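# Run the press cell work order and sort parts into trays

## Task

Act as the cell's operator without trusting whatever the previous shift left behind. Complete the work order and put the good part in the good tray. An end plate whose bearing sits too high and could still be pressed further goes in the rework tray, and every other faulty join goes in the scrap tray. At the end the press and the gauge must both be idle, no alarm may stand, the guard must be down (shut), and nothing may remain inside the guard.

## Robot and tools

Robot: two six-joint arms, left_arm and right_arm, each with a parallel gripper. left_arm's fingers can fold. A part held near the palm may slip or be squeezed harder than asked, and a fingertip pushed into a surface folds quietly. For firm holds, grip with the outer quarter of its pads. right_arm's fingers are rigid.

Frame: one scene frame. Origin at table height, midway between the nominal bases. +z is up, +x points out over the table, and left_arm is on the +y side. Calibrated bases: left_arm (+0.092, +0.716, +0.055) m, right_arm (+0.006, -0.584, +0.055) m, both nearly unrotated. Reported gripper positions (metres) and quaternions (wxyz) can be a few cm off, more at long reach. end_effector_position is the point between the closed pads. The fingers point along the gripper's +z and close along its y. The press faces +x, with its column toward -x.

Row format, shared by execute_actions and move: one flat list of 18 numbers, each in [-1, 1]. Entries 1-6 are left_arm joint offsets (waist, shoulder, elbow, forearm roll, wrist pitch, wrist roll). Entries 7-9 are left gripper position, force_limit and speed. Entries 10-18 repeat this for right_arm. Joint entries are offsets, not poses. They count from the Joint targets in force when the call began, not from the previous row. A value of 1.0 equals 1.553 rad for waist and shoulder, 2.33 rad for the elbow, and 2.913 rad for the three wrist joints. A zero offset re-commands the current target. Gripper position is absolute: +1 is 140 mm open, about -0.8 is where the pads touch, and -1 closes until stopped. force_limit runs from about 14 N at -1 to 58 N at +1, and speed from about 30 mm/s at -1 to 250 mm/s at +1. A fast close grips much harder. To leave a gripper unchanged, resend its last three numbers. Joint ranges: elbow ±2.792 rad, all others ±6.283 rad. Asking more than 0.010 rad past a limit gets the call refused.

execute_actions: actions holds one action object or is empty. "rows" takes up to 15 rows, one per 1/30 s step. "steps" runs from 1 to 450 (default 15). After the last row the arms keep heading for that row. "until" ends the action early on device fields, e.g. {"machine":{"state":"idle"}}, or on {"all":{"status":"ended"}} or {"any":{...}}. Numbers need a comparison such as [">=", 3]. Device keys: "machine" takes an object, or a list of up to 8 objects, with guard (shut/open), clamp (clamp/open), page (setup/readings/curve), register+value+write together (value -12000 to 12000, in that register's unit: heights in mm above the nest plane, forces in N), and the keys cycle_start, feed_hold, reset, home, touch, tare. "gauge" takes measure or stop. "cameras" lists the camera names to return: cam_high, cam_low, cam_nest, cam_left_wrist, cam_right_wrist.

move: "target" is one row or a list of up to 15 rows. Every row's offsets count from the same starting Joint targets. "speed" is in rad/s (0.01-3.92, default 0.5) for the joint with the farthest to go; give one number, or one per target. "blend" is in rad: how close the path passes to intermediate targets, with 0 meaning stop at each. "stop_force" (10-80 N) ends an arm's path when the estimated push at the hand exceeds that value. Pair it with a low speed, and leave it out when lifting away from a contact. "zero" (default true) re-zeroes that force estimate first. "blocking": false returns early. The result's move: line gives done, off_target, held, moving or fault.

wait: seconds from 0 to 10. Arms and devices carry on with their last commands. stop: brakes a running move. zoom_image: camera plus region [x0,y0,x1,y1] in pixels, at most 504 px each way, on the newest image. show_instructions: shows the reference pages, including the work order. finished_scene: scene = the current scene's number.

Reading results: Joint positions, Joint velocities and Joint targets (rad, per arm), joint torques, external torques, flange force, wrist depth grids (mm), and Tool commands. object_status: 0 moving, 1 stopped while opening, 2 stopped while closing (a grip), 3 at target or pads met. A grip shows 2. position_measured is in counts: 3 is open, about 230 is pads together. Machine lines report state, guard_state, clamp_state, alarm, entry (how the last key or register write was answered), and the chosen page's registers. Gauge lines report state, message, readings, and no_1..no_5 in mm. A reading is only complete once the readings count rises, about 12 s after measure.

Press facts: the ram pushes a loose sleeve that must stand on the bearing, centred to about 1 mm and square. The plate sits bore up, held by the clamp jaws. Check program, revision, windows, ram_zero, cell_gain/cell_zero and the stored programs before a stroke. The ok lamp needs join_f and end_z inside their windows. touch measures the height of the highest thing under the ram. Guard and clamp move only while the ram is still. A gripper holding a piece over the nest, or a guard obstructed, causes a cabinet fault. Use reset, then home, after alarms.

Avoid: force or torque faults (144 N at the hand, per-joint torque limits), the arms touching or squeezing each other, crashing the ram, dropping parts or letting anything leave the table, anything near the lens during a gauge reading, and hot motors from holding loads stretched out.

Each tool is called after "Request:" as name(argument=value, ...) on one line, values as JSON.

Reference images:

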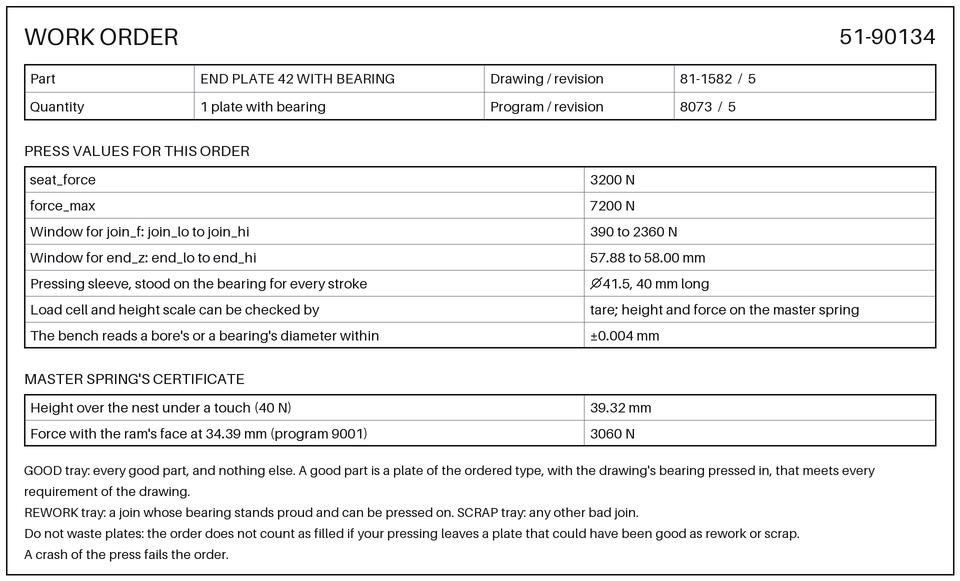

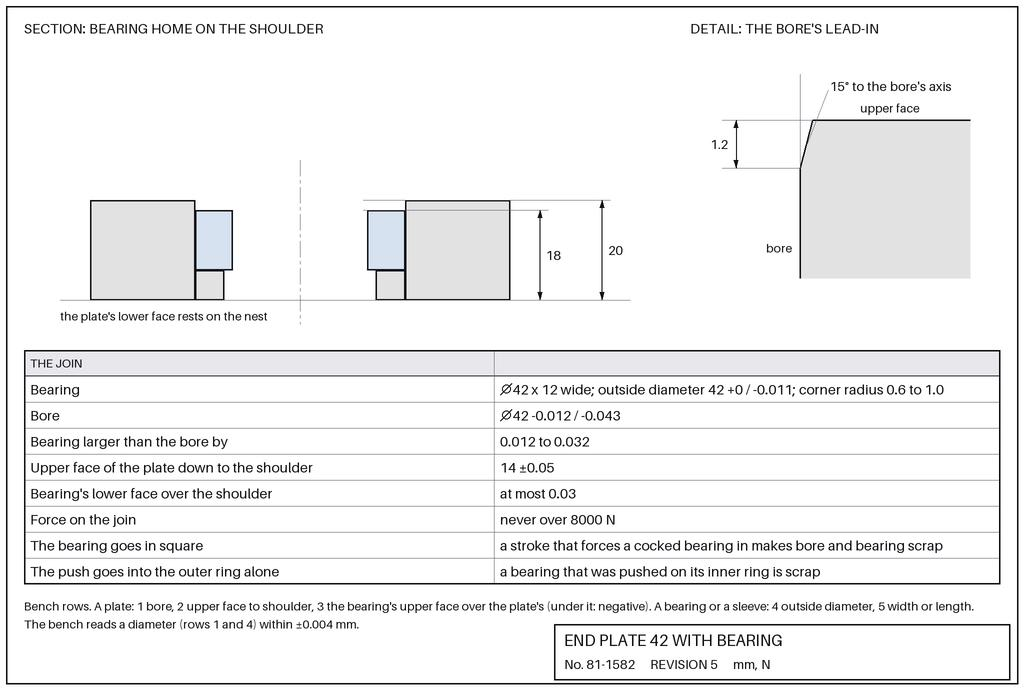

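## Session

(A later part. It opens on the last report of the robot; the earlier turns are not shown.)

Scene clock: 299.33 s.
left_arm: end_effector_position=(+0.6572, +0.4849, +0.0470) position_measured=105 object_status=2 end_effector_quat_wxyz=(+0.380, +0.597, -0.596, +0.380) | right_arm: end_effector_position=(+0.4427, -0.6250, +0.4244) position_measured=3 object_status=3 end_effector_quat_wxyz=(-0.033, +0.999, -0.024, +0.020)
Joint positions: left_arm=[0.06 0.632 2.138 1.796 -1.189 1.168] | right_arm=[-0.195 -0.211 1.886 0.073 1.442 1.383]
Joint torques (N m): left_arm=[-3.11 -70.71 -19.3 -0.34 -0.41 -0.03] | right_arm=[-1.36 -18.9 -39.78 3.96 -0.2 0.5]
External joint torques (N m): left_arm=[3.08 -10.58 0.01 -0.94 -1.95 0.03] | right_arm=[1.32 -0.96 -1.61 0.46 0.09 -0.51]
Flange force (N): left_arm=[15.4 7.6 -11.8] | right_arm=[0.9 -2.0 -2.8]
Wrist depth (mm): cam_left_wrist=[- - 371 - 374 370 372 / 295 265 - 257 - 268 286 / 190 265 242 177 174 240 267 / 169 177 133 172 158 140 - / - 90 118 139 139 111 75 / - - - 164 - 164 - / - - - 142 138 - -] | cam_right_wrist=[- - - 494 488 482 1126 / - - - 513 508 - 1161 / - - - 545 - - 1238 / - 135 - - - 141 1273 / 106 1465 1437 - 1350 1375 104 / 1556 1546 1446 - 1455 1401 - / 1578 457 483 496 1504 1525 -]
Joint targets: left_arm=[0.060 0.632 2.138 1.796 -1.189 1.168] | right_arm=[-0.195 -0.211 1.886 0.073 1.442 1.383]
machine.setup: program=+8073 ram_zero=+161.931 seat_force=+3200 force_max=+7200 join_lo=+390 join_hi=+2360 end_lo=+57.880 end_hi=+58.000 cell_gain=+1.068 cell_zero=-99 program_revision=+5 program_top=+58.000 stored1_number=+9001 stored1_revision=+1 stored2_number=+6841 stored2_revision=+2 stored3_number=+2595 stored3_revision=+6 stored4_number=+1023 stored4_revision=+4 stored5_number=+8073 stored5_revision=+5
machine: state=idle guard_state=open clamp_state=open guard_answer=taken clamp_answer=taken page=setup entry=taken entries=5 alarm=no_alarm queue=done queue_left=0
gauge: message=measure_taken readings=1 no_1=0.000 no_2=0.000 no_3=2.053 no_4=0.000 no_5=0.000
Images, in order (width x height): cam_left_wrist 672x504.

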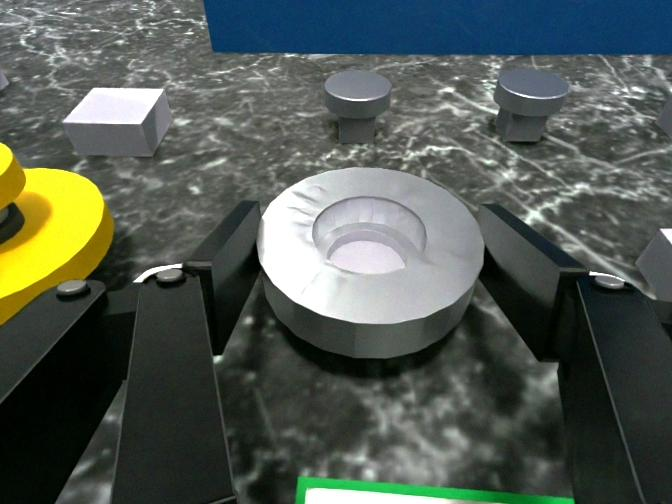

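Request:
move(target=[[0.0785,-0.0639,-0.0111,0.0506,-0.0295,-0.0377,-1,0,-1,0,0,0,0,0,0,1,1,1],[-0.2318,-0.3426,0.1124,-0.6165,0.2194,0.1383,-1,0,-1,0,0,0,0,0,0,1,1,1]], speed=[0.15,0.8], blend=[0.03,0])

Request:
move(target=[[0.0118,0.2828,-0.1237,-0.395,-0.1094,0.17,-1,0,-1,0,0,0,0,0,0,1,1,1],[0.0118,0.3261,-0.1223,-0.3761,-0.1203,0.1414,-1,0,-1,0,0,0,0,0,0,1,1,1]], speed=[0.6,0.15], blend=[0.02,0])

Request:
move(target=[0,0.0381,-0.0008,0.0133,-0.0094,-0.0219,-1,0,-1,0,0,0,0,0,0,1,1,1], speed=0.03, stop_force=12)

Request:
execute_actions(actions=[{"rows":[[0,0,0,0,0,0,0.3,0,-1,0,0,0,0,0,0,1,1,1]],"steps":30}])

Request:
move(target=[[-0.1048,-0.0903,0.0560,-0.0598,-0.0183,0.0139,0.3,0,-1,0,0,0,0,0,0,1,1,1],[-0.31,-0.2312,0.1039,-0.1847,-0.0608,0.0642,0.3,0,-1,0,0,0,0,0,0,1,1,1]], speed=[0.4,0.7], blend=[0.03,0])

Request:
execute_actions(actions=[{"gauge":{"measure":true},"steps":420,"until":{"gauge":{"readings":["=",2]}}}], cameras=["cam_left_wrist"])

Scene clock: 315.40 s.
left_arm: end_effector_position=(+0.7761, +0.5426, +0.2542) position_measured=105 object_status=2 end_effector_quat_wxyz=(+0.083, +0.818, -0.123, +0.555) | right_arm: end_effector_position=(+0.4427, -0.6250, +0.4244) position_measured=3 object_status=3 end_effector_quat_wxyz=(-0.033, +0.999, -0.024, +0.020)
Joint positions: left_arm=[-0.3 0.099 2.4 0.001 -0.55 1.571] | right_arm=[-0.195 -0.211 1.886 0.073 1.442 1.383]
Joint torques (N m): left_arm=[0.21 -36.54 -31.12 2.63 -3.53 -0.07] | right_arm=[-1.31 -18.91 -39.87 3.98 -0.22 0.5]
External joint torques (N m): left_arm=[-0.27 -1.72 3.2 -0.03 0.93 0.07] | right_arm=[1.25 -1.02 -1.68 0.46 0.09 -0.51]
Flange force (N): left_arm=[0.4 1.7 -8.3] | right_arm=[0.8 -1.8 -2.9]
Wrist depth (mm): cam_left_wrist=[- 1467 1524 - - - 2072 / 394 - - - 1803 - 757 / - - - 184 183 - 633 / - 485 133 158 158 140 - / - 90 117 139 139 111 76 / - - - - 324 - - / - - - 345 306 - -] | cam_right_wrist=[- 531 - - - - 1143 / 534 521 - 524 508 495 1149 / - - - 548 - - 1205 / - 128 - - - 141 1273 / 106 1401 1474 - 1375 1350 104 / - 1535 1556 567 1437 1474 - / - 451 466 491 1601 1578 -]
Joint targets: left_arm=[-0.300 0.099 2.400 0.001 -0.550 1.571] | right_arm=[-0.195 -0.211 1.886 0.073 1.442 1.383]
machine.setup: program=+8073 ram_zero=+161.931 seat_force=+3200 force_max=+7200 join_lo=+390 join_hi=+2360 end_lo=+57.880 end_hi=+58.000 cell_gain=+1.068 cell_zero=-99 program_revision=+5 program_top=+58.000 stored1_number=+9001 stored1_revision=+1 stored2_number=+6841 stored2_revision=+2 stored3_number=+2595 stored3_revision=+6 stored4_number=+1023 stored4_revision=+4 stored5_number=+8073 stored5_revision=+5
machine: state=idle guard_state=open clamp_state=open guard_answer=taken clamp_answer=taken page=setup entry=taken entries=5 alarm=no_alarm queue=done queue_left=0
gauge: message=measure_taken readings=1 no_1=0.000 no_2=0.000 no_3=2.053 no_4=0.000 no_5=0.000
move: done

Scene clock: 318.30 s.
left_arm: end_effector_position=(+0.9095, +0.7590, +0.0674) position_measured=105 object_status=2 end_effector_quat_wxyz=(-0.159, +0.806, +0.248, +0.514) | right_arm: end_effector_position=(+0.4427, -0.6250, +0.4244) position_measured=3 object_status=3 end_effector_quat_wxyz=(-0.033, +0.999, -0.024, +0.020)
Joint positions: left_arm=[-0.282 0.606 2.115 -1.095 -0.9 1.983] | right_arm=[-0.195 -0.211 1.886 0.073 1.442 1.383]
Joint torques (N m): left_arm=[0.39 -71.35 -18.2 1.96 -3.14 -0.06] | right_arm=[-1.27 -18.91 -39.62 3.89 -0.15 0.46]
External joint torques (N m): left_arm=[-0.59 -3.79 2.68 -0.35 0.8 0.06] | right_arm=[1.23 -1.08 -1.9 0.54 0.02 -0.46]
Flange force (N): left_arm=[4.5 -4.6 -8.6] | right_arm=[1.1 -1.9 -3.2]
Wrist depth (mm): cam_left_wrist=[- - - - - - - / 1776 1905 188 209 312 292 - / 154 160 175 183 182 283 279 / 161 149 143 172 159 129 241 / - 90 159 139 145 119 76 / - - 154 154 158 155 - / - - - 140 134 141 -] | cam_right_wrist=[- 477 481 - - - 1126 / - - - 507 514 - 1155 / - - 548 - - - 1225 / - 148 573 - 1245 141 1273 / 106 1484 1437 - 1401 1367 104 / 1546 1546 1504 581 1484 1465 - / 1590 454 461 499 1484 1535 -]
Joint targets: left_arm=[-0.282 0.606 2.115 -1.095 -0.900 1.983] | right_arm=[-0.195 -0.211 1.886 0.073 1.442 1.383]
machine.setup: program=+8073 ram_zero=+161.931 seat_force=+3200 force_max=+7200 join_lo=+390 join_hi=+2360 end_lo=+57.880 end_hi=+58.000 cell_gain=+1.068 cell_zero=-99 program_revision=+5 program_top=+58.000 stored1_number=+9001 stored1_revision=+1 stored2_number=+6841 stored2_revision=+2 stored3_number=+2595 stored3_revision=+6 stored4_number=+1023 stored4_revision=+4 stored5_number=+8073 stored5_revision=+5
machine: state=idle guard_state=open clamp_state=open guard_answer=taken clamp_answer=taken page=setup entry=taken entries=5 alarm=no_alarm queue=done queue_left=0
gauge: message=measure_taken readings=1 no_1=0.000 no_2=0.000 no_3=2.053 no_4=0.000 no_5=0.000
move: done

Scene clock: 320.33 s.
left_arm: end_effector_position=(+0.9097, +0.7591, +0.0493) position_measured=105 object_status=2 end_effector_quat_wxyz=(-0.159, +0.805, +0.248, +0.515) | right_arm: end_effector_position=(+0.4427, -0.6250, +0.4244) position_measured=3 object_status=3 end_effector_quat_wxyz=(-0.033, +0.999, -0.024, +0.020)
Joint positions: left_arm=[-0.282 0.638 2.114 -1.074 -0.916 1.949] | right_arm=[-0.195 -0.211 1.886 0.073 1.442 1.383]
Joint torques (N m): left_arm=[0.09 -56.71 -14.35 1.57 2.7 0.46] | right_arm=[-1.44 -18.97 -39.92 3.92 -0.18 0.5]
External joint torques (N m): left_arm=[-0.16 -20.01 0.09 -0.03 -5.08 -0.46] | right_arm=[1.39 -0.81 -1.39 0.5 0.07 -0.5]
Flange force (N): left_arm=[21.0 -11.3 -26.0] | right_arm=[0.9 -2.1 -2.3]
Wrist depth (mm): cam_left_wrist=[- - 1860 401 - - - / - 154 171 218 313 - 244 / 130 144 168 184 177 - 255 / 162 149 143 172 158 140 218 / - 90 147 139 145 119 76 / - - 139 136 136 - - / - - - 123 121 118 -] | cam_right_wrist=[- 499 - - - - 1104 / - 498 - 515 - - 1167 / - 555 515 - - 531 1238 / - 133 - 593 567 150 1245 / 106 1437 1410 - 1383 1367 104 / 1567 1535 1484 590 1465 1437 - / 1578 455 465 498 1504 1578 -]
Joint targets: left_arm=[-0.282 0.638 2.114 -1.074 -0.916 1.949] | right_arm=[-0.195 -0.211 1.886 0.073 1.442 1.383]
machine.setup: program=+8073 ram_zero=+161.931 seat_force=+3200 force_max=+7200 join_lo=+390 join_hi=+2360 end_lo=+57.880 end_hi=+58.000 cell_gain=+1.068 cell_zero=-99 program_revision=+5 program_top=+58.000 stored1_number=+9001 stored1_revision=+1 stored2_number=+6841 stored2_revision=+2 stored3_number=+2595 stored3_revision=+6 stored4_number=+1023 stored4_revision=+4 stored5_number=+8073 stored5_revision=+5
machine: state=idle guard_state=open clamp_state=open guard_answer=taken clamp_answer=taken page=setup entry=taken entries=5 alarm=no_alarm queue=done queue_left=0
gauge: message=measure_taken readings=1 no_1=0.000 no_2=0.000 no_3=2.053 no_4=0.000 no_5=0.000
move: contact (left_arm); left_arm: the wrist roll is farthest, 0.029 rad from its target

Scene clock: 321.53 s.
left_arm: end_effector_position=(+0.9097, +0.7591, +0.0493) position_measured=91 object_status=3 end_effector_quat_wxyz=(-0.159, +0.805, +0.248, +0.515) | right_arm: end_effector_position=(+0.4427, -0.6250, +0.4244) position_measured=3 object_status=3 end_effector_quat_wxyz=(-0.033, +0.999, -0.024, +0.020)
Joint positions: left_arm=[-0.282 0.638 2.114 -1.074 -0.916 1.949] | right_arm=[-0.195 -0.211 1.886 0.073 1.442 1.383]
Joint torques (N m): left_arm=[-0.24 -71.14 -16.36 1.6 -2.48 -0.11] | right_arm=[-1.05 -19.35 -39.65 3.9 -0.21 0.5]
External joint torques (N m): left_arm=[0.18 -5.4 2.08 -0.07 0.11 0.11] | right_arm=[1.03 -0.69 -1.86 0.53 0.09 -0.5]
Flange force (N): left_arm=[6.8 -5.7 -8.8] | right_arm=[1.5 -1.3 -3.2]
Wrist depth (mm): cam_left_wrist=[- - 183 401 - - - / 148 153 167 320 333 - - / 130 144 171 182 176 - - / 161 147 147 172 158 138 209 / - 84 147 139 145 119 77 / - - 139 136 135 - - / - - - 124 120 120 -] | cam_right_wrist=[- 494 495 - - 480 1138 / 539 - - - 499 494 1192 / 536 - 558 - - - 1211 / - 127 556 - 565 150 1266 / 106 1428 1410 - 1401 1383 104 / 1556 1546 1437 581 1514 1455 - / 1612 456 466 498 1567 1514 -]
Joint targets: left_arm=[-0.282 0.638 2.114 -1.074 -0.916 1.949] | right_arm=[-0.195 -0.211 1.886 0.073 1.442 1.383]
machine.setup: program=+8073 ram_zero=+161.931 seat_force=+3200 force_max=+7200 join_lo=+390 join_hi=+2360 end_lo=+57.880 end_hi=+58.000 cell_gain=+1.068 cell_zero=-99 program_revision=+5 program_top=+58.000 stored1_number=+9001 stored1_revision=+1 stored2_number=+6841 stored2_revision=+2 stored3_number=+2595 stored3_revision=+6 stored4_number=+1023 stored4_revision=+4 stored5_number=+8073 stored5_revision=+5
machine: state=idle guard_state=open clamp_state=open guard_answer=taken clamp_answer=taken page=setup entry=taken entries=5 alarm=no_alarm queue=done queue_left=0
gauge: message=measure_taken readings=1 no_1=0.000 no_2=0.000 no_3=2.053 no_4=0.000 no_5=0.000

Scene clock: 322.93 s.
left_arm: end_effector_position=(+0.6850, +0.6065, +0.1756) position_measured=91 object_status=3 end_effector_quat_wxyz=(-0.159, +0.805, +0.248, +0.515) | right_arm: end_effector_position=(+0.4427, -0.6250, +0.4244) position_measured=3 object_status=3 end_effector_quat_wxyz=(-0.033, +0.999, -0.024, +0.020)
Joint positions: left_arm=[-0.763 0.279 2.356 -1.612 -1.093 2.135] | right_arm=[-0.195 -0.211 1.886 0.073 1.442 1.383]
Joint torques (N m): left_arm=[1.61 -42.02 -19.38 1.17 -2.24 -0.09] | right_arm=[-1.21 -18.74 -39.68 3.91 -0.21 0.47]
External joint torques (N m): left_arm=[-1.71 -3.92 1.84 -0.04 0.1 0.09] | right_arm=[1.17 -1.28 -1.97 0.54 0.09 -0.47]
Flange force (N): left_arm=[4.1 -6.5 -8.4] | right_arm=[0.8 -1.8 -3.5]
Wrist depth (mm): cam_left_wrist=[- - 2293 - - - - / 1952 2072 1985 579 553 598 568 / 1699 - 448 422 446 - 478 / 392 - 133 392 377 138 345 / - 84 132 - 339 111 78 / - - 288 289 284 - - / - - 259 258 270 - -] | cam_right_wrist=[- 487 504 490 - 479 1104 / - - 503 511 - 511 1167 / - - - - - 521 1238 / - 148 - 563 560 150 1231 / 106 1418 1418 - 1383 1401 104 / 1590 1546 1446 585 1446 1437 - / 1601 455 464 495 1590 1525 -]
Joint targets: left_arm=[-0.763 0.279 2.356 -1.612 -1.093 2.136] | right_arm=[-0.195 -0.211 1.886 0.073 1.442 1.383]
machine.setup: program=+8073 ram_zero=+161.931 seat_force=+3200 force_max=+7200 join_lo=+390 join_hi=+2360 end_lo=+57.880 end_hi=+58.000 cell_gain=+1.068 cell_zero=-99 program_revision=+5 program_top=+58.000 stored1_number=+9001 stored1_revision=+1 stored2_number=+6841 stored2_revision=+2 stored3_number=+2595 stored3_revision=+6 stored4_number=+1023 stored4_revision=+4 stored5_number=+8073 stored5_revision=+5
machine: state=idle guard_state=open clamp_state=open guard_answer=taken clamp_answer=taken page=setup entry=taken entries=5 alarm=no_alarm queue=done queue_left=0
gauge: message=measure_taken readings=1 no_1=0.000 no_2=0.000 no_3=2.053 no_4=0.000 no_5=0.000
move: done

Scene clock: 335.13 s.
left_arm: end_effector_position=(+0.6850, +0.6065, +0.1756) position_measured=91 object_status=3 end_effector_quat_wxyz=(-0.159, +0.805, +0.248, +0.515) | right_arm: end_effector_position=(+0.4427, -0.6250, +0.4244) position_measured=3 object_status=3 end_effector_quat_wxyz=(-0.033, +0.999, -0.024, +0.020)
Joint positions: left_arm=[-0.763 0.279 2.356 -1.612 -1.093 2.136] | right_arm=[-0.195 -0.211 1.886 0.073 1.442 1.383]
Joint torques (N m): left_arm=[0.07 -42.04 -19.07 1.27 -2.29 -0.12] | right_arm=[-1.02 -19.12 -39.77 3.95 -0.23 0.53]
External joint torques (N m): left_arm=[-0.12 -4.2 1.83 -0.15 0.13 0.12] | right_arm=[0.97 -0.71 -1.63 0.47 0.11 -0.54]
Flange force (N): left_arm=[6.2 -7.4 -5.8] | right_arm=[1.2 -1.1 -2.9]
Wrist depth (mm): cam_left_wrist=[- 2019 3067 1629 - - 1298 / 1749 2036 2207 470 - - 1357 / 1675 469 - 424 441 - 435 / - 109 131 - 390 138 345 / - 84 117 344 - 112 78 / - - 287 - 293 - - / - - 260 254 - - -] | cam_right_wrist=[- - 505 - - - 1121 / - 543 - - - 520 1173 / - 551 591 - - 503 1238 / - 128 - 562 - 140 1281 / 106 1437 1428 - 1342 1392 104 / - 1474 1525 606 1428 1455 - / - 455 470 495 1514 1514 -]
Joint targets: left_arm=[-0.763 0.279 2.356 -1.612 -1.093 2.136] | right_arm=[-0.195 -0.211 1.886 0.073 1.442 1.383]
Tool commands: left_gripper/position=+0.3 left_gripper/force_limit=+0.0 left_gripper/speed=-1.0 right_gripper/position=+1.0 right_gripper/force_limit=+1.0 right_gripper/speed=+1.0
machine.setup: program=+8073 ram_zero=+161.931 seat_force=+3200 force_max=+7200 join_lo=+390 join_hi=+2360 end_lo=+57.880 end_hi=+58.000 cell_gain=+1.068 cell_zero=-99 program_revision=+5 program_top=+58.000 stored1_number=+9001 stored1_revision=+1 stored2_number=+6841 stored2_revision=+2 stored3_number=+2595 stored3_revision=+6 stored4_number=+1023 stored4_revision=+4 stored5_number=+8073 stored5_revision=+5
machine: state=idle guard_state=open clamp_state=open guard_answer=taken clamp_answer=taken page=setup entry=taken entries=5 alarm=no_alarm queue=done queue_left=0
gauge: message=measure_taken readings=2 no_1=41.973 no_2=14.003 no_3=0.000 no_4=0.000 no_5=0.000
Images, in order (width x height): cam_left_wrist 672x504.

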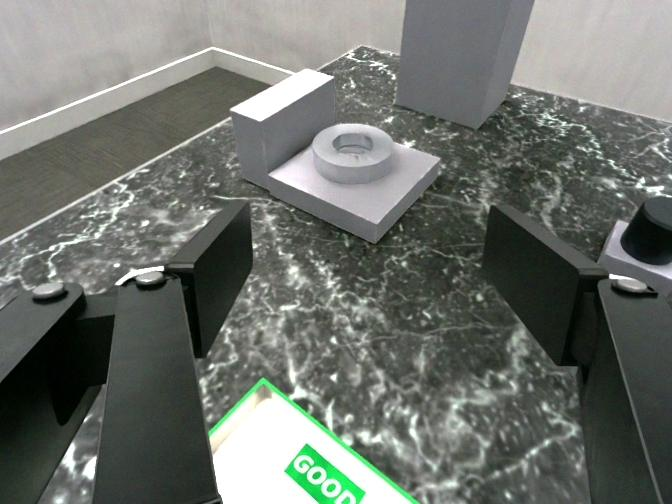

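Request:
move(target=[[0.2051,0.1408,-0.0479,0.1249,0.0425,-0.0503,0.3,0,-1,0,0,0,0,0,0,1,1,1],[0.3097,0.2312,-0.1039,0.1847,0.0608,-0.0642,0.3,0,-1,0,0,0,0,0,0,1,1,1]], speed=[0.7,0.3], blend=[0.05,0])

Request:
execute_actions(actions=[{"rows":[[0,0,0,0,0,0,-1,0,-1,0,0,0,0,0,0,1,1,1]],"steps":60}])

Request:
move(target=[[0,-0.0637,-0.0009,-0.0251,0.0156,0.0398,-1,0,-1,0,0,0,0,0,0,1,1,1],[-0.0116,-0.3464,0.1227,0.3687,0.1256,-0.1298,-1,0,-1,0,0,0,0,0,0,1,1,1],[-0.099,-0.243,0.0046,0.9137,-0.0176,-0.4244,-1,0,-1,0,0,0,0,0,0,1,1,1],[-0.2824,-0.0832,-0.0593,0.8042,0.0406,-0.37,-1,0,-1,0,0,0,0,0,0,1,1,1]], speed=[0.2,0.7,0.8,0.4], blend=[0.03,0.1,0.05,0], cameras=["cam_left_wrist","cam_nest"])

Scene clock: 348.73 s.
left_arm: end_effector_position=(+0.9097, +0.7587, +0.0493) position_measured=91 object_status=3 end_effector_quat_wxyz=(-0.159, +0.805, +0.248, +0.515) | right_arm: end_effector_position=(+0.4427, -0.6250, +0.4244) position_measured=3 object_status=3 end_effector_quat_wxyz=(-0.033, +0.999, -0.024, +0.020)
Joint positions: left_arm=[-0.282 0.638 2.114 -1.074 -0.916 1.949] | right_arm=[-0.195 -0.211 1.886 0.073 1.442 1.383]
Joint torques (N m): left_arm=[-0.8 -70.27 -16.28 1.77 -2.45 -0.13] | right_arm=[-1.37 -19.06 -39.71 3.98 -0.2 0.51]
External joint torques (N m): left_arm=[0.63 -6.26 2.15 -0.25 0.09 0.13] | right_arm=[1.32 -0.86 -1.73 0.45 0.08 -0.52]
Flange force (N): left_arm=[8.4 -6.4 -9.6] | right_arm=[1.2 -2.0 -2.9]
Wrist depth (mm): cam_left_wrist=[- - 180 401 283 - - / 149 154 171 205 322 - 290 / 130 143 174 183 175 - - / 160 148 147 173 157 138 - / - 84 146 138 145 119 77 / - - 139 135 135 - - / - - - 123 120 - -] | cam_right_wrist=[499 - - - - 486 1115 / - - - 518 - 506 1161 / - - - 560 - - 1238 / - 137 - - - 140 1259 / 106 1437 1401 - 1401 1375 104 / - 1556 1514 596 1465 1446 - / 449 456 469 498 1504 1601 -]
Joint targets: left_arm=[-0.282 0.638 2.114 -1.074 -0.916 1.949] | right_arm=[-0.195 -0.211 1.886 0.073 1.442 1.383]
machine.setup: program=+8073 ram_zero=+161.931 seat_force=+3200 force_max=+7200 join_lo=+390 join_hi=+2360 end_lo=+57.880 end_hi=+58.000 cell_gain=+1.068 cell_zero=-99 program_revision=+5 program_top=+58.000 stored1_number=+9001 stored1_revision=+1 stored2_number=+6841 stored2_revision=+2 stored3_number=+2595 stored3_revision=+6 stored4_number=+1023 stored4_revision=+4 stored5_number=+8073 stored5_revision=+5
machine: state=idle guard_state=open clamp_state=open guard_answer=taken clamp_answer=taken page=setup entry=taken entries=5 alarm=no_alarm queue=done queue_left=0
gauge: message=measure_taken readings=2 no_1=41.973 no_2=14.003 no_3=0.000 no_4=0.000 no_5=0.000
move: done

Scene clock: 350.93 s.
left_arm: end_effector_position=(+0.9097, +0.7587, +0.0493) position_measured=105 object_status=2 end_effector_quat_wxyz=(-0.159, +0.805, +0.248, +0.515) | right_arm: end_effector_position=(+0.4427, -0.6250, +0.4244) position_measured=3 object_status=3 end_effector_quat_wxyz=(-0.033, +0.999, -0.024, +0.020)
Joint positions: left_arm=[-0.282 0.638 2.114 -1.074 -0.916 1.949] | right_arm=[-0.195 -0.211 1.886 0.073 1.442 1.383]
Joint torques (N m): left_arm=[3.34 -63.91 -16.66 1.48 -0.11 -0.19] | right_arm=[-1.33 -18.75 -39.71 3.97 -0.15 0.47]
External joint torques (N m): left_arm=[-3.41 -13.02 2.29 0.07 -2.27 0.19] | right_arm=[1.29 -1.18 -1.81 0.46 0.03 -0.48]
Flange force (N): left_arm=[12.7 -6.4 -23.2] | right_arm=[0.8 -2.0 -3.1]
Wrist depth (mm): cam_left_wrist=[- - 190 400 386 256 - / 148 154 171 218 - - - / 131 143 175 183 177 249 258 / 162 150 143 173 158 139 216 / - 90 146 138 146 119 76 / - - 139 135 135 - - / - - - 124 121 118 -] | cam_right_wrist=[- - 495 479 462 - 1110 / - - - 501 487 - 1167 / 530 524 547 544 - - 1238 / - 129 - - - 141 1266 / 106 1418 1428 - 1375 1375 104 / - 1504 - 578 - 1612 - / 1624 456 469 495 1535 1535 -]
Joint targets: left_arm=[-0.282 0.638 2.114 -1.074 -0.916 1.949] | right_arm=[-0.195 -0.211 1.886 0.073 1.442 1.383]
machine.setup: program=+8073 ram_zero=+161.931 seat_force=+3200 force_max=+7200 join_lo=+390 join_hi=+2360 end_lo=+57.880 end_hi=+58.000 cell_gain=+1.068 cell_zero=-99 program_revision=+5 program_top=+58.000 stored1_number=+9001 stored1_revision=+1 stored2_number=+6841 stored2_revision=+2 stored3_number=+2595 stored3_revision=+6 stored4_number=+1023 stored4_revision=+4 stored5_number=+8073 stored5_revision=+5
machine: state=idle guard_state=open clamp_state=open guard_answer=taken clamp_answer=taken page=setup entry=taken entries=5 alarm=no_alarm queue=done queue_left=0
gauge: message=measure_taken readings=2 no_1=41.973 no_2=14.003 no_3=0.000 no_4=0.000 no_5=0.000

Scene clock: 356.43 s.
left_arm: end_effector_position=(+0.5991, +0.0176, +0.1663) position_measured=105 object_status=2 end_effector_quat_wxyz=(+0.380, +0.597, -0.596, +0.380) | right_arm: end_effector_position=(+0.4427, -0.6250, +0.4244) position_measured=3 object_status=3 end_effector_quat_wxyz=(-0.033, +0.999, -0.024, +0.020)
Joint positions: left_arm=[-0.721 0.508 1.976 1.269 -0.797 0.871] | right_arm=[-0.195 -0.211 1.886 0.073 1.442 1.383]
Joint torques (N m): left_arm=[0.63 -77.38 -33.37 -0.51 -2.63 -0.11] | right_arm=[-1.21 -18.86 -39.75 3.87 -0.18 0.53]
External joint torques (N m): left_arm=[-0.58 -4.59 2.48 0.13 0.68 0.11] | right_arm=[1.17 -1.12 -1.74 0.56 0.06 -0.53]
Flange force (N): left_arm=[3.3 8.6 -7.0] | right_arm=[0.7 -1.6 -3.0]
Wrist depth (mm): cam_left_wrist=[779 736 681 718 740 - - / - 576 589 507 569 564 - / - 285 284 183 284 284 - / 237 244 143 172 158 140 240 / - 90 193 138 145 119 75 / - - 175 158 151 175 - / - - 159 128 140 156 -] | cam_right_wrist=[- - - - 491 480 1126 / - - 516 - - - 1186 / - - - - - 562 1205 / - 126 - 553 570 140 1245 / 106 1410 1428 - 1342 1392 104 / 1601 1673 1535 591 1428 1494 - / 1624 458 468 494 1494 1514 -]
Joint targets: left_arm=[-0.721 0.508 1.976 1.269 -0.797 0.871] | right_arm=[-0.195 -0.211 1.886 0.073 1.442 1.383]
machine.setup: program=+8073 ram_zero=+161.931 seat_force=+3200 force_max=+7200 join_lo=+390 join_hi=+2360 end_lo=+57.880 end_hi=+58.000 cell_gain=+1.068 cell_zero=-99 program_revision=+5 program_top=+58.000 stored1_number=+9001 stored1_revision=+1 stored2_number=+6841 stored2_revision=+2 stored3_number=+2595 stored3_revision=+6 stored4_number=+1023 stored4_revision=+4 stored5_number=+8073 stored5_revision=+5
machine: state=idle guard_state=open clamp_state=open guard_answer=taken clamp_answer=taken page=setup entry=taken entries=5 alarm=no_alarm queue=done queue_left=0
gauge: message=measure_taken readings=2 no_1=41.973 no_2=14.003 no_3=0.000 no_4=0.000 no_5=0.000
move: done
Images, in order (width x height): cam_nest 672x504, cam_left_wrist 672x504.

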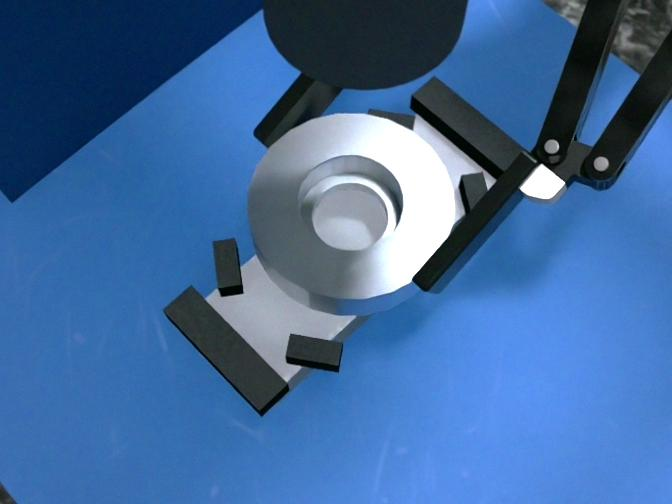

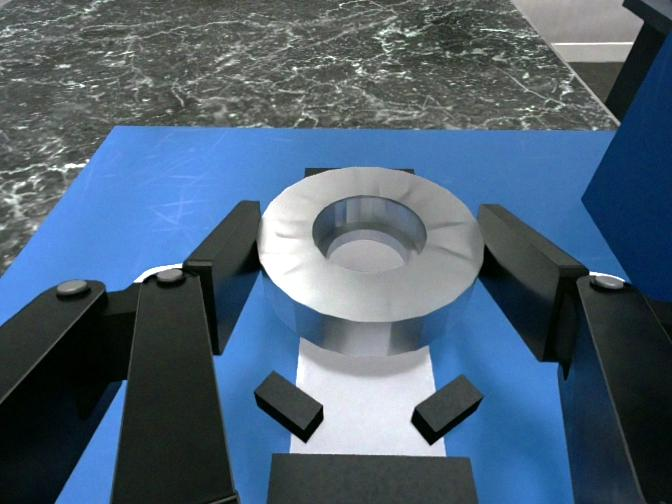

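Request:
move(target=[[0,0.0135,0.0015,-0.0076,-0.0019,0.0111,-1,0,-1,0,0,0,0,0,0,1,1,1],[0,0.0289,0.0033,-0.0163,-0.0041,0.0238,-1,0,-1,0,0,0,0,0,0,1,1,1]], speed=[0.05,0.02], blend=[0.005,0], stop_force=12)

Request:
execute_actions(actions=[{"rows":[[0,0,0,0,0,0,0.3,0,-1,0,0,0,0,0,0,1,1,1]],"steps":30}], cameras=["cam_nest","cam_left_wrist"])

Scene clock: 365.03 s.
left_arm: end_effector_position=(+0.5998, +0.0175, +0.1446) position_measured=105 object_status=2 end_effector_quat_wxyz=(+0.379, +0.597, -0.597, +0.379) | right_arm: end_effector_position=(+0.4427, -0.6250, +0.4244) position_measured=3 object_status=3 end_effector_quat_wxyz=(-0.033, +0.999, -0.024, +0.020)
Joint positions: left_arm=[-0.721 0.538 1.981 1.237 -0.806 0.917] | right_arm=[-0.195 -0.211 1.886 0.073 1.442 1.383]
Joint torques (N m): left_arm=[-1.83 -64.98 -27.11 0.93 2.02 -0.36] | right_arm=[-1.04 -19.18 -39.79 3.96 -0.25 0.51]
External joint torques (N m): left_arm=[1.76 -18.37 -2.6 -1.21 -4.03 0.36] | right_arm=[0.99 -0.69 -1.65 0.47 0.13 -0.51]
Flange force (N): left_arm=[14.3 10.2 -21.4] | right_arm=[1.2 -1.2 -2.9]
Wrist depth (mm): cam_left_wrist=[- - 716 711 630 - - / 482 297 294 295 310 294 233 / 247 248 247 182 210 250 238 / 214 209 143 172 158 140 208 / - 90 133 139 144 119 75 / - - 153 133 130 157 - / - - 109 109 111 114 -] | cam_right_wrist=[- - 501 - - - 1099 / - 506 511 - - 506 1155 / - - - - - 536 1211 / - 128 - - - 141 1252 / 106 1428 1418 - 1401 1383 104 / 106 1494 1525 588 1514 1673 - / 1624 456 464 495 1535 1567 -]
Joint targets: left_arm=[-0.721 0.538 1.981 1.237 -0.806 0.917] | right_arm=[-0.195 -0.211 1.886 0.073 1.442 1.383]
machine.setup: program=+8073 ram_zero=+161.931 seat_force=+3200 force_max=+7200 join_lo=+390 join_hi=+2360 end_lo=+57.880 end_hi=+58.000 cell_gain=+1.068 cell_zero=-99 program_revision=+5 program_top=+58.000 stored1_number=+9001 stored1_revision=+1 stored2_number=+6841 stored2_revision=+2 stored3_number=+2595 stored3_revision=+6 stored4_number=+1023 stored4_revision=+4 stored5_number=+8073 stored5_revision=+5
machine: state=idle guard_state=open clamp_state=open guard_answer=taken clamp_answer=taken page=setup entry=taken entries=5 alarm=no_alarm queue=done queue_left=0
gauge: message=measure_taken readings=2 no_1=41.973 no_2=14.003 no_3=0.000 no_4=0.000 no_5=0.000
move: contact (left_arm); path passed 1 of 2 targets; left_arm: the wrist roll is farthest, 0.023 rad from its target

Scene clock: 366.23 s.
left_arm: end_effector_position=(+0.5998, +0.0176, +0.1446) position_measured=91 object_status=3 end_effector_quat_wxyz=(+0.379, +0.597, -0.597, +0.379) | right_arm: end_effector_position=(+0.4427, -0.6250, +0.4244) position_measured=3 object_status=3 end_effector_quat_wxyz=(-0.033, +0.999, -0.024, +0.020)
Joint positions: left_arm=[-0.721 0.538 1.981 1.237 -0.806 0.917] | right_arm=[-0.195 -0.211 1.886 0.073 1.442 1.383]
Joint torques (N m): left_arm=[-0.07 -77.54 -31.49 -0.16 -2.05 -0.13] | right_arm=[-1.31 -18.81 -39.83 3.95 -0.16 0.46]
External joint torques (N m): left_arm=[0.02 -5.97 1.86 -0.11 0.03 0.12] | right_arm=[1.26 -1.1 -1.63 0.48 0.04 -0.46]
Flange force (N): left_arm=[4.3 8.1 -8.8] | right_arm=[0.7 -2.0 -2.8]
Wrist depth (mm): cam_left_wrist=[- - - 671 - - - / 507 299 295 307 293 294 - / 246 245 249 181 211 248 235 / 207 201 143 171 157 138 207 / - 83 132 138 142 119 77 / - - 152 132 129 157 - / - - 111 109 111 140 -] | cam_right_wrist=[- 506 - - - 468 1099 / - 531 - 503 - 503 1180 / - - - - 539 555 1238 / - 137 - - - 150 1252 / 106 1437 1437 - 1484 1392 104 / 106 1514 1535 631 1418 1446 - / - 456 470 498 1546 1737 -]
Joint targets: left_arm=[-0.721 0.538 1.981 1.237 -0.806 0.917] | right_arm=[-0.195 -0.211 1.886 0.073 1.442 1.383]
machine.setup: program=+8073 ram_zero=+161.931 seat_force=+3200 force_max=+7200 join_lo=+390 join_hi=+2360 end_lo=+57.880 end_hi=+58.000 cell_gain=+1.068 cell_zero=-99 program_revision=+5 program_top=+58.000 stored1_number=+9001 stored1_revision=+1 stored2_number=+6841 stored2_revision=+2 stored3_number=+2595 stored3_revision=+6 stored4_number=+1023 stored4_revision=+4 stored5_number=+8073 stored5_revision=+5
machine: state=idle guard_state=open clamp_state=open guard_answer=taken clamp_answer=taken page=setup entry=taken entries=5 alarm=no_alarm queue=done queue_left=0
gauge: message=measure_taken readings=2 no_1=41.973 no_2=14.003 no_3=0.000 no_4=0.000 no_5=0.000
Images, in order (width x height): cam_nest 672x504, cam_left_wrist 672x504.

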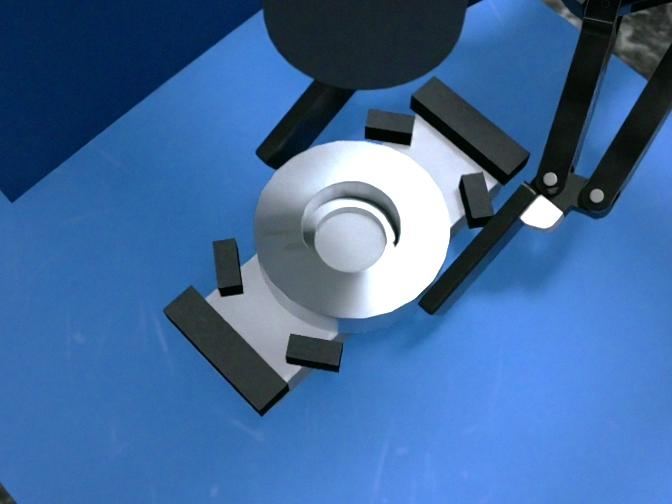

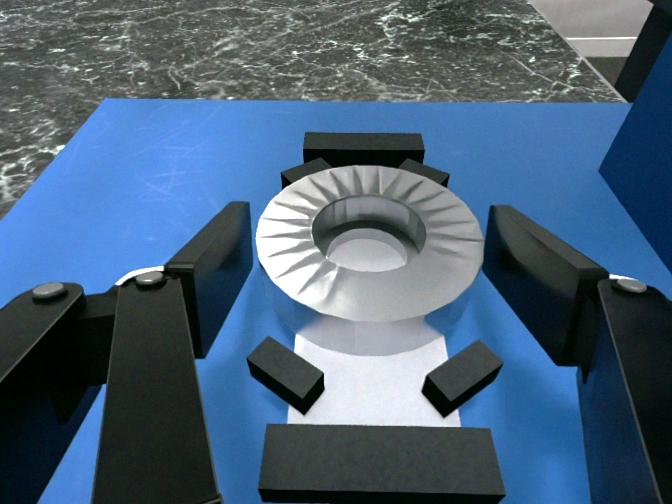

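Request:
move(target=[[0,-0.0193,-0.0022,0.0109,0.0028,-0.0158,0.3,0,-1,0,0,0,0,0,0,1,1,1],[0.1837,-0.1786,0.0617,0.1204,-0.0553,-0.0701,0.3,0,-1,0,0,0,0,0,0,1,1,1],[0.434,-0.0154,0.0737,0.1741,-0.1237,0.046,0.3,0,-1,0,0,0,0,0,0,1,1,1]], speed=[0.2,0.5,0.5], blend=[0.02,0.02,0])

Request:
execute_actions(actions=[{"rows":[[0,0,0,0,0,0,0.1,0,-1,0,0,0,0,0,0,1,1,1]],"machine":{"clamp":"clamp"},"steps":60}], cameras=["cam_nest","cam_left_wrist"])

Scene clock: 374.93 s.
left_arm: end_effector_position=(+0.6530, +0.4246, +0.1099) position_measured=91 object_status=3 end_effector_quat_wxyz=(+0.380, +0.596, -0.596, +0.380) | right_arm: end_effector_position=(+0.4427, -0.6250, +0.4244) position_measured=3 object_status=3 end_effector_quat_wxyz=(-0.033, +0.999, -0.024, +0.020)
Joint positions: left_arm=[-0.047 0.514 2.153 1.744 -1.166 1.051] | right_arm=[-0.195 -0.211 1.886 0.073 1.442 1.383]
Joint torques (N m): left_arm=[1.02 -70.37 -25.05 -1.27 -2.38 -0.15] | right_arm=[-1.24 -19.08 -39.68 3.93 -0.11 0.49]
External joint torques (N m): left_arm=[-1.21 -5.01 1.5 -0.23 0.15 0.15] | right_arm=[1.2 -0.79 -1.74 0.5 0 -0.49]
Flange force (N): left_arm=[8.3 7.8 -0.8] | right_arm=[1.3 -1.7 -2.8]
Wrist depth (mm): cam_left_wrist=[- - 335 332 331 329 330 / - 441 358 373 355 354 352 / - 371 355 342 383 369 369 / - 276 147 269 306 138 293 / - 84 242 - 242 119 78 / - - 232 196 - 225 - / - - 201 179 - 200 -] | cam_right_wrist=[- - - 494 484 483 1132 / - 529 518 - - 488 1161 / - - - - - - 1245 / - 138 - - - 141 1281 / 106 1375 1446 730 1383 1358 104 / - 1535 1535 576 1428 1446 - / 1601 456 471 501 1578 1525 -]
Joint targets: left_arm=[-0.047 0.514 2.153 1.744 -1.166 1.051] | right_arm=[-0.195 -0.211 1.886 0.073 1.442 1.383]
machine.setup: program=+8073 ram_zero=+161.931 seat_force=+3200 force_max=+7200 join_lo=+390 join_hi=+2360 end_lo=+57.880 end_hi=+58.000 cell_gain=+1.068 cell_zero=-99 program_revision=+5 program_top=+58.000 stored1_number=+9001 stored1_revision=+1 stored2_number=+6841 stored2_revision=+2 stored3_number=+2595 stored3_revision=+6 stored4_number=+1023 stored4_revision=+4 stored5_number=+8073 stored5_revision=+5
machine: state=idle guard_state=open clamp_state=open guard_answer=taken clamp_answer=taken page=setup entry=taken entries=5 alarm=no_alarm queue=done queue_left=0
gauge: message=measure_taken readings=2 no_1=41.973 no_2=14.003 no_3=0.000 no_4=0.000 no_5=0.000
move: done

Scene clock: 377.13 s.
left_arm: end_effector_position=(+0.6531, +0.4247, +0.1098) position_measured=117 object_status=3 end_effector_quat_wxyz=(+0.380, +0.596, -0.596, +0.380) | right_arm: end_effector_position=(+0.4427, -0.6250, +0.4244) position_measured=3 object_status=3 end_effector_quat_wxyz=(-0.033, +0.999, -0.024, +0.020)
Joint positions: left_arm=[-0.047 0.514 2.153 1.744 -1.166 1.051] | right_arm=[-0.195 -0.211 1.886 0.073 1.442 1.383]
Joint torques (N m): left_arm=[0.7 -69.41 -24.96 -1.24 -2.33 -0.1] | right_arm=[-1.26 -18.65 -39.64 3.9 -0.22 0.49]
External joint torques (N m): left_arm=[-0.83 -5.58 1.43 -0.27 0.11 0.1] | right_arm=[1.21 -1.26 -1.88 0.54 0.1 -0.49]
Flange force (N): left_arm=[9.0 8.1 -1.8] | right_arm=[0.7 -1.8 -3.3]
Wrist depth (mm): cam_left_wrist=[582 - 331 332 331 331 330 / - 428 358 355 356 355 356 / - 352 350 346 - 358 364 / - 275 133 279 290 140 296 / - 91 - 252 250 105 76 / - - - 225 232 - - / - - - 180 - - -] | cam_right_wrist=[522 - - 493 - - 1126 / - - 539 522 490 520 1211 / - 563 555 569 - 539 1225 / - 127 - 562 - 141 1218 / 106 1474 1437 - 1392 1401 104 / 1535 1514 1494 598 1446 1437 - / 1636 456 467 497 575 1428 -]
Joint targets: left_arm=[-0.047 0.514 2.153 1.744 -1.166 1.051] | right_arm=[-0.195 -0.211 1.886 0.073 1.442 1.383]
machine.setup: program=+8073 ram_zero=+161.931 seat_force=+3200 force_max=+7200 join_lo=+390 join_hi=+2360 end_lo=+57.880 end_hi=+58.000 cell_gain=+1.068 cell_zero=-99 program_revision=+5 program_top=+58.000 stored1_number=+9001 stored1_revision=+1 stored2_number=+6841 stored2_revision=+2 stored3_number=+2595 stored3_revision=+6 stored4_number=+1023 stored4_revision=+4 stored5_number=+8073 stored5_revision=+5
machine: state=idle guard_state=open clamp_state=clamped guard_answer=taken clamp_answer=taken page=setup entry=taken entries=5 alarm=no_alarm queue=done queue_left=0
gauge: message=measure_taken readings=2 no_1=41.973 no_2=14.003 no_3=0.000 no_4=0.000 no_5=0.000
Images, in order (width x height): cam_nest 672x504, cam_left_wrist 672x504.

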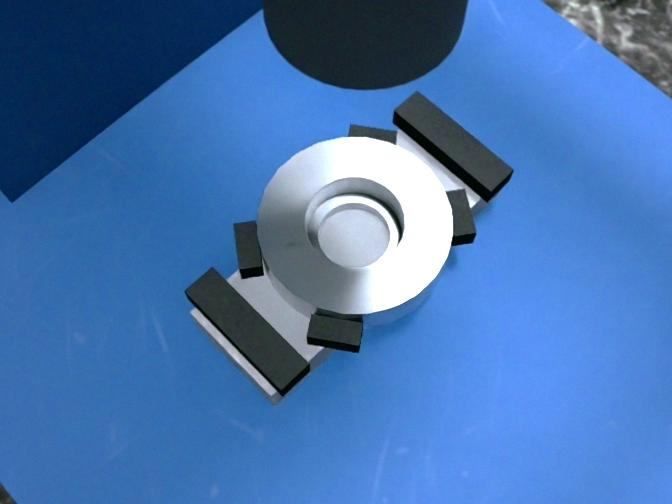

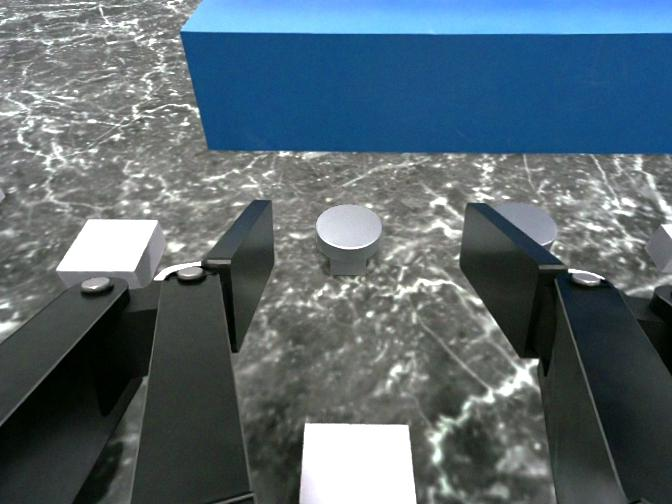

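Request:
move(target=[-0.0649,0.0568,-0.0041,-0.0437,0.0162,0.0284,0.1,0,-1,0,0,0,0,0,0,1,1,1], speed=0.15, cameras=["cam_left_wrist"])

Scene clock: 396.23 s.
left_arm: end_effector_position=(+0.6577, +0.3666, +0.0636) position_measured=117 object_status=3 end_effector_quat_wxyz=(+0.381, +0.595, -0.596, +0.381) | right_arm: end_effector_position=(+0.4427, -0.6250, +0.4244) position_measured=3 object_status=3 end_effector_quat_wxyz=(-0.033, +0.999, -0.024, +0.020)
Joint positions: left_arm=[-0.147 0.603 2.143 1.617 -1.119 1.134] | right_arm=[-0.195 -0.211 1.886 0.073 1.442 1.383]
Joint torques (N m): left_arm=[-0.63 -74.2 -22.58 -0.82 -2.44 -0.1] | right_arm=[-0.96 -19.22 -39.64 3.93 -0.2 0.48]
External joint torques (N m): left_arm=[0.54 -6.22 1.65 -0.23 0.11 0.1] | right_arm=[0.9 -0.7 -1.92 0.5 0.07 -0.48]
Flange force (N): left_arm=[9.2 8.0 -5.5] | right_arm=[1.6 -1.0 -3.3]
Wrist depth (mm): cam_left_wrist=[453 277 265 264 271 262 264 / - 362 298 297 295 294 292 / - - 270 272 287 292 270 / 203 234 133 194 181 136 188 / - 91 - - - 105 75 / - - - - 176 - - / - - - 157 - - -] | cam_right_wrist=[- 499 - - - 453 1143 / 537 - - - - 525 1149 / 516 - - 539 545 540 1238 / - 128 - 548 562 149 1266 / 106 1455 1281 896 1383 1358 104 / 1535 1612 1673 578 1437 1455 - / 1567 455 471 497 639 1546 -]
Joint targets: left_arm=[-0.148 0.603 2.143 1.617 -1.119 1.134] | right_arm=[-0.195 -0.211 1.886 0.073 1.442 1.383]
machine.setup: program=+8073 ram_zero=+161.931 seat_force=+3200 force_max=+7200 join_lo=+390 join_hi=+2360 end_lo=+57.880 end_hi=+58.000 cell_gain=+1.068 cell_zero=-99 program_revision=+5 program_top=+58.000 stored1_number=+9001 stored1_revision=+1 stored2_number=+6841 stored2_revision=+2 stored3_number=+2595 stored3_revision=+6 stored4_number=+1023 stored4_revision=+4 stored5_number=+8073 stored5_revision=+5
machine: state=idle guard_state=open clamp_state=clamped guard_answer=taken clamp_answer=taken page=setup entry=taken entries=5 alarm=no_alarm queue=done queue_left=0
gauge: message=measure_taken readings=2 no_1=41.973 no_2=14.003 no_3=0.000 no_4=0.000 no_5=0.000
move: done
Images, in order (width x height): cam_left_wrist 672x504.

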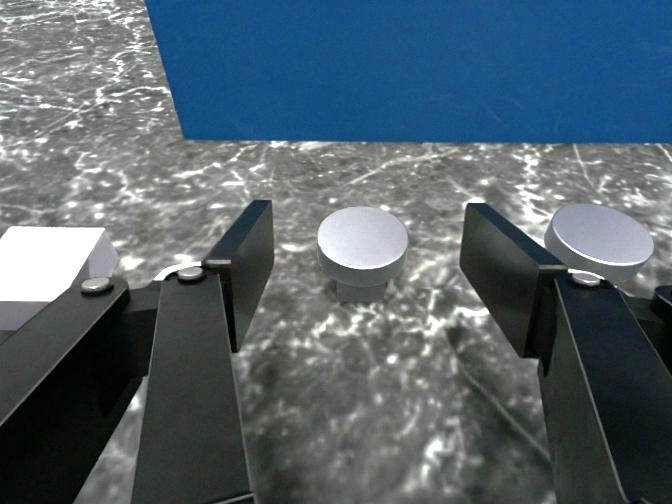

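Request:
move(target=[-0.0278,0.0243,-0.0018,-0.0187,0.0069,0.0121,0.1,0,-1,0,0,0,0,0,0,1,1,1], speed=0.1, cameras=["cam_left_wrist"])

Request:
zoom_image(camera="cam_left_wrist", region=[230, 180, 510, 390])

Scene clock: 402.70 s.
left_arm: end_effector_position=(+0.6566, +0.3425, +0.0418) position_measured=117 object_status=3 end_effector_quat_wxyz=(+0.380, +0.596, -0.596, +0.380) | right_arm: end_effector_position=(+0.4427, -0.6250, +0.4244) position_measured=3 object_status=3 end_effector_quat_wxyz=(-0.033, +0.999, -0.024, +0.020)
Joint positions: left_arm=[-0.191 0.64 2.139 1.562 -1.099 1.169] | right_arm=[-0.195 -0.211 1.886 0.073 1.442 1.383]
Joint torques (N m): left_arm=[0.34 -76.45 -21.54 -0.65 -2.49 -0.07] | right_arm=[-1.5 -18.3 -39.55 3.92 -0.11 0.46]
External joint torques (N m): left_arm=[-0.41 -6.16 1.53 -0.25 0.13 0.07] | right_arm=[1.46 -1.69 -1.99 0.52 -0.01 -0.46]
Flange force (N): left_arm=[9.9 7.6 -4.3] | right_arm=[0.3 -2.5 -3.3]
Wrist depth (mm): cam_left_wrist=[395 241 237 241 241 240 240 / 287 289 271 274 269 270 269 / - 245 - 242 - 251 244 / 183 215 132 157 158 123 161 / - 91 - 167 176 105 76 / - - - 154 - - - / - - - - 140 134 -] | cam_right_wrist=[- - - 491 - - 1132 / - 532 - 512 - - 1149 / - - - - - - 1205 / 590 129 - - - 139 1281 / 106 1418 1465 - 1410 1383 104 / 1590 1535 1525 582 1525 1455 - / 1578 451 467 495 1567 1504 -]
Joint targets: left_arm=[-0.191 0.640 2.139 1.562 -1.099 1.169] | right_arm=[-0.195 -0.211 1.886 0.073 1.442 1.383]
machine.setup: program=+8073 ram_zero=+161.931 seat_force=+3200 force_max=+7200 join_lo=+390 join_hi=+2360 end_lo=+57.880 end_hi=+58.000 cell_gain=+1.068 cell_zero=-99 program_revision=+5 program_top=+58.000 stored1_number=+9001 stored1_revision=+1 stored2_number=+6841 stored2_revision=+2 stored3_number=+2595 stored3_revision=+6 stored4_number=+1023 stored4_revision=+4 stored5_number=+8073 stored5_revision=+5
machine: state=idle guard_state=open clamp_state=clamped guard_answer=taken clamp_answer=taken page=setup entry=taken entries=5 alarm=no_alarm queue=done queue_left=0
gauge: message=measure_taken readings=2 no_1=41.973 no_2=14.003 no_3=0.000 no_4=0.000 no_5=0.000
move: done
Images, in order (width x height): cam_left_wrist 672x504.

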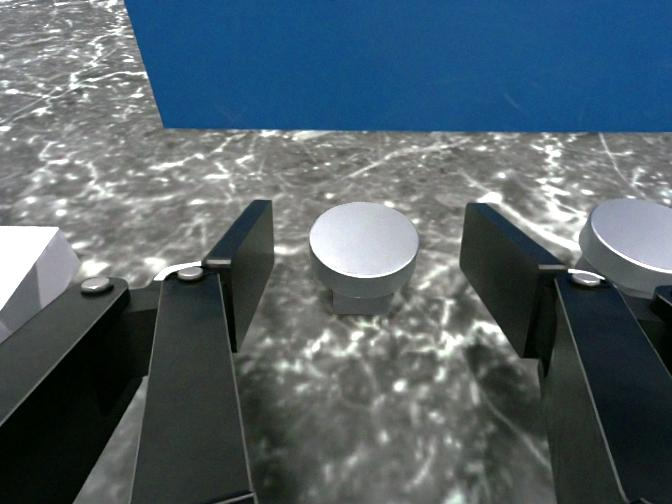

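Scaled by 1.800 from the camera's 672x504 image, which has a finer 960x720 frame.

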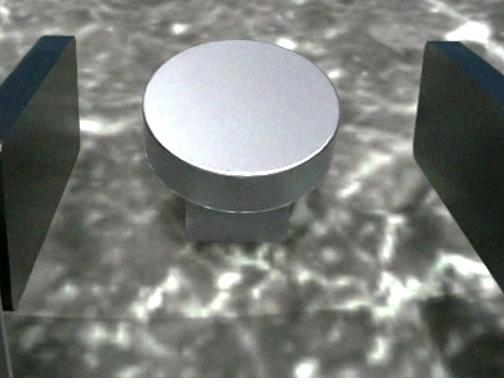

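Request:
execute_actions(actions=[{"rows":[[0,0,0,0,0,0,-1,0,-1,0,0,0,0,0,0,1,1,1]],"steps":80}], cameras=["cam_left_wrist"])

Scene clock: 407.67 s.
left_arm: end_effector_position=(+0.6566, +0.3425, +0.0418) position_measured=169 object_status=2 end_effector_quat_wxyz=(+0.380, +0.596, -0.596, +0.380) | right_arm: end_effector_position=(+0.4427, -0.6250, +0.4244) position_measured=3 object_status=3 end_effector_quat_wxyz=(-0.033, +0.999, -0.024, +0.020)
Joint positions: left_arm=[-0.191 0.64 2.139 1.562 -1.099 1.169] | right_arm=[-0.195 -0.211 1.886 0.073 1.442 1.383]
Joint torques (N m): left_arm=[-1.57 -73.03 -20.5 -0.3 -1.35 -0.06] | right_arm=[-1.03 -19.04 -39.83 3.9 -0.14 0.49]
External joint torques (N m): left_arm=[1.44 -9.27 0.78 -0.58 -1.01 0.06] | right_arm=[0.96 -0.77 -1.64 0.53 0.02 -0.5]
Flange force (N): left_arm=[13.2 7.8 -9.7] | right_arm=[1.1 -1.1 -2.7]
Wrist depth (mm): cam_left_wrist=[406 243 242 241 240 240 240 / - 262 273 270 269 269 268 / 243 245 253 232 256 - 231 / 185 - 121 151 146 203 162 / - - - 158 171 91 91 / - 76 - 154 - - 76 / - 69 - - - - -] | cam_right_wrist=[- 500 473 - - - 1110 / 545 539 - 535 513 - 1161 / - - 569 - - - 1245 / - 134 - 590 585 150 1281 / 106 1401 1446 - 1418 1383 104 / 1546 1504 1525 572 1494 1465 - / 1578 452 470 490 1504 1556 -]
Joint targets: left_arm=[-0.191 0.640 2.139 1.562 -1.099 1.169] | right_arm=[-0.195 -0.211 1.886 0.073 1.442 1.383]
machine.setup: program=+8073 ram_zero=+161.931 seat_force=+3200 force_max=+7200 join_lo=+390 join_hi=+2360 end_lo=+57.880 end_hi=+58.000 cell_gain=+1.068 cell_zero=-99 program_revision=+5 program_top=+58.000 stored1_number=+9001 stored1_revision=+1 stored2_number=+6841 stored2_revision=+2 stored3_number=+2595 stored3_revision=+6 stored4_number=+1023 stored4_revision=+4 stored5_number=+8073 stored5_revision=+5
machine: state=idle guard_state=open clamp_state=clamped guard_answer=taken clamp_answer=taken page=setup entry=taken entries=5 alarm=no_alarm queue=done queue_left=0
gauge: message=measure_taken readings=2 no_1=41.973 no_2=14.003 no_3=0.000 no_4=0.000 no_5=0.000
Images, in order (width x height): cam_left_wrist 672x504.

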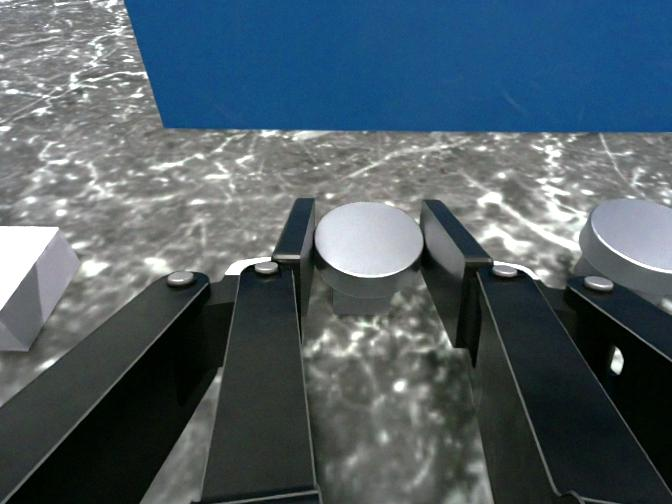

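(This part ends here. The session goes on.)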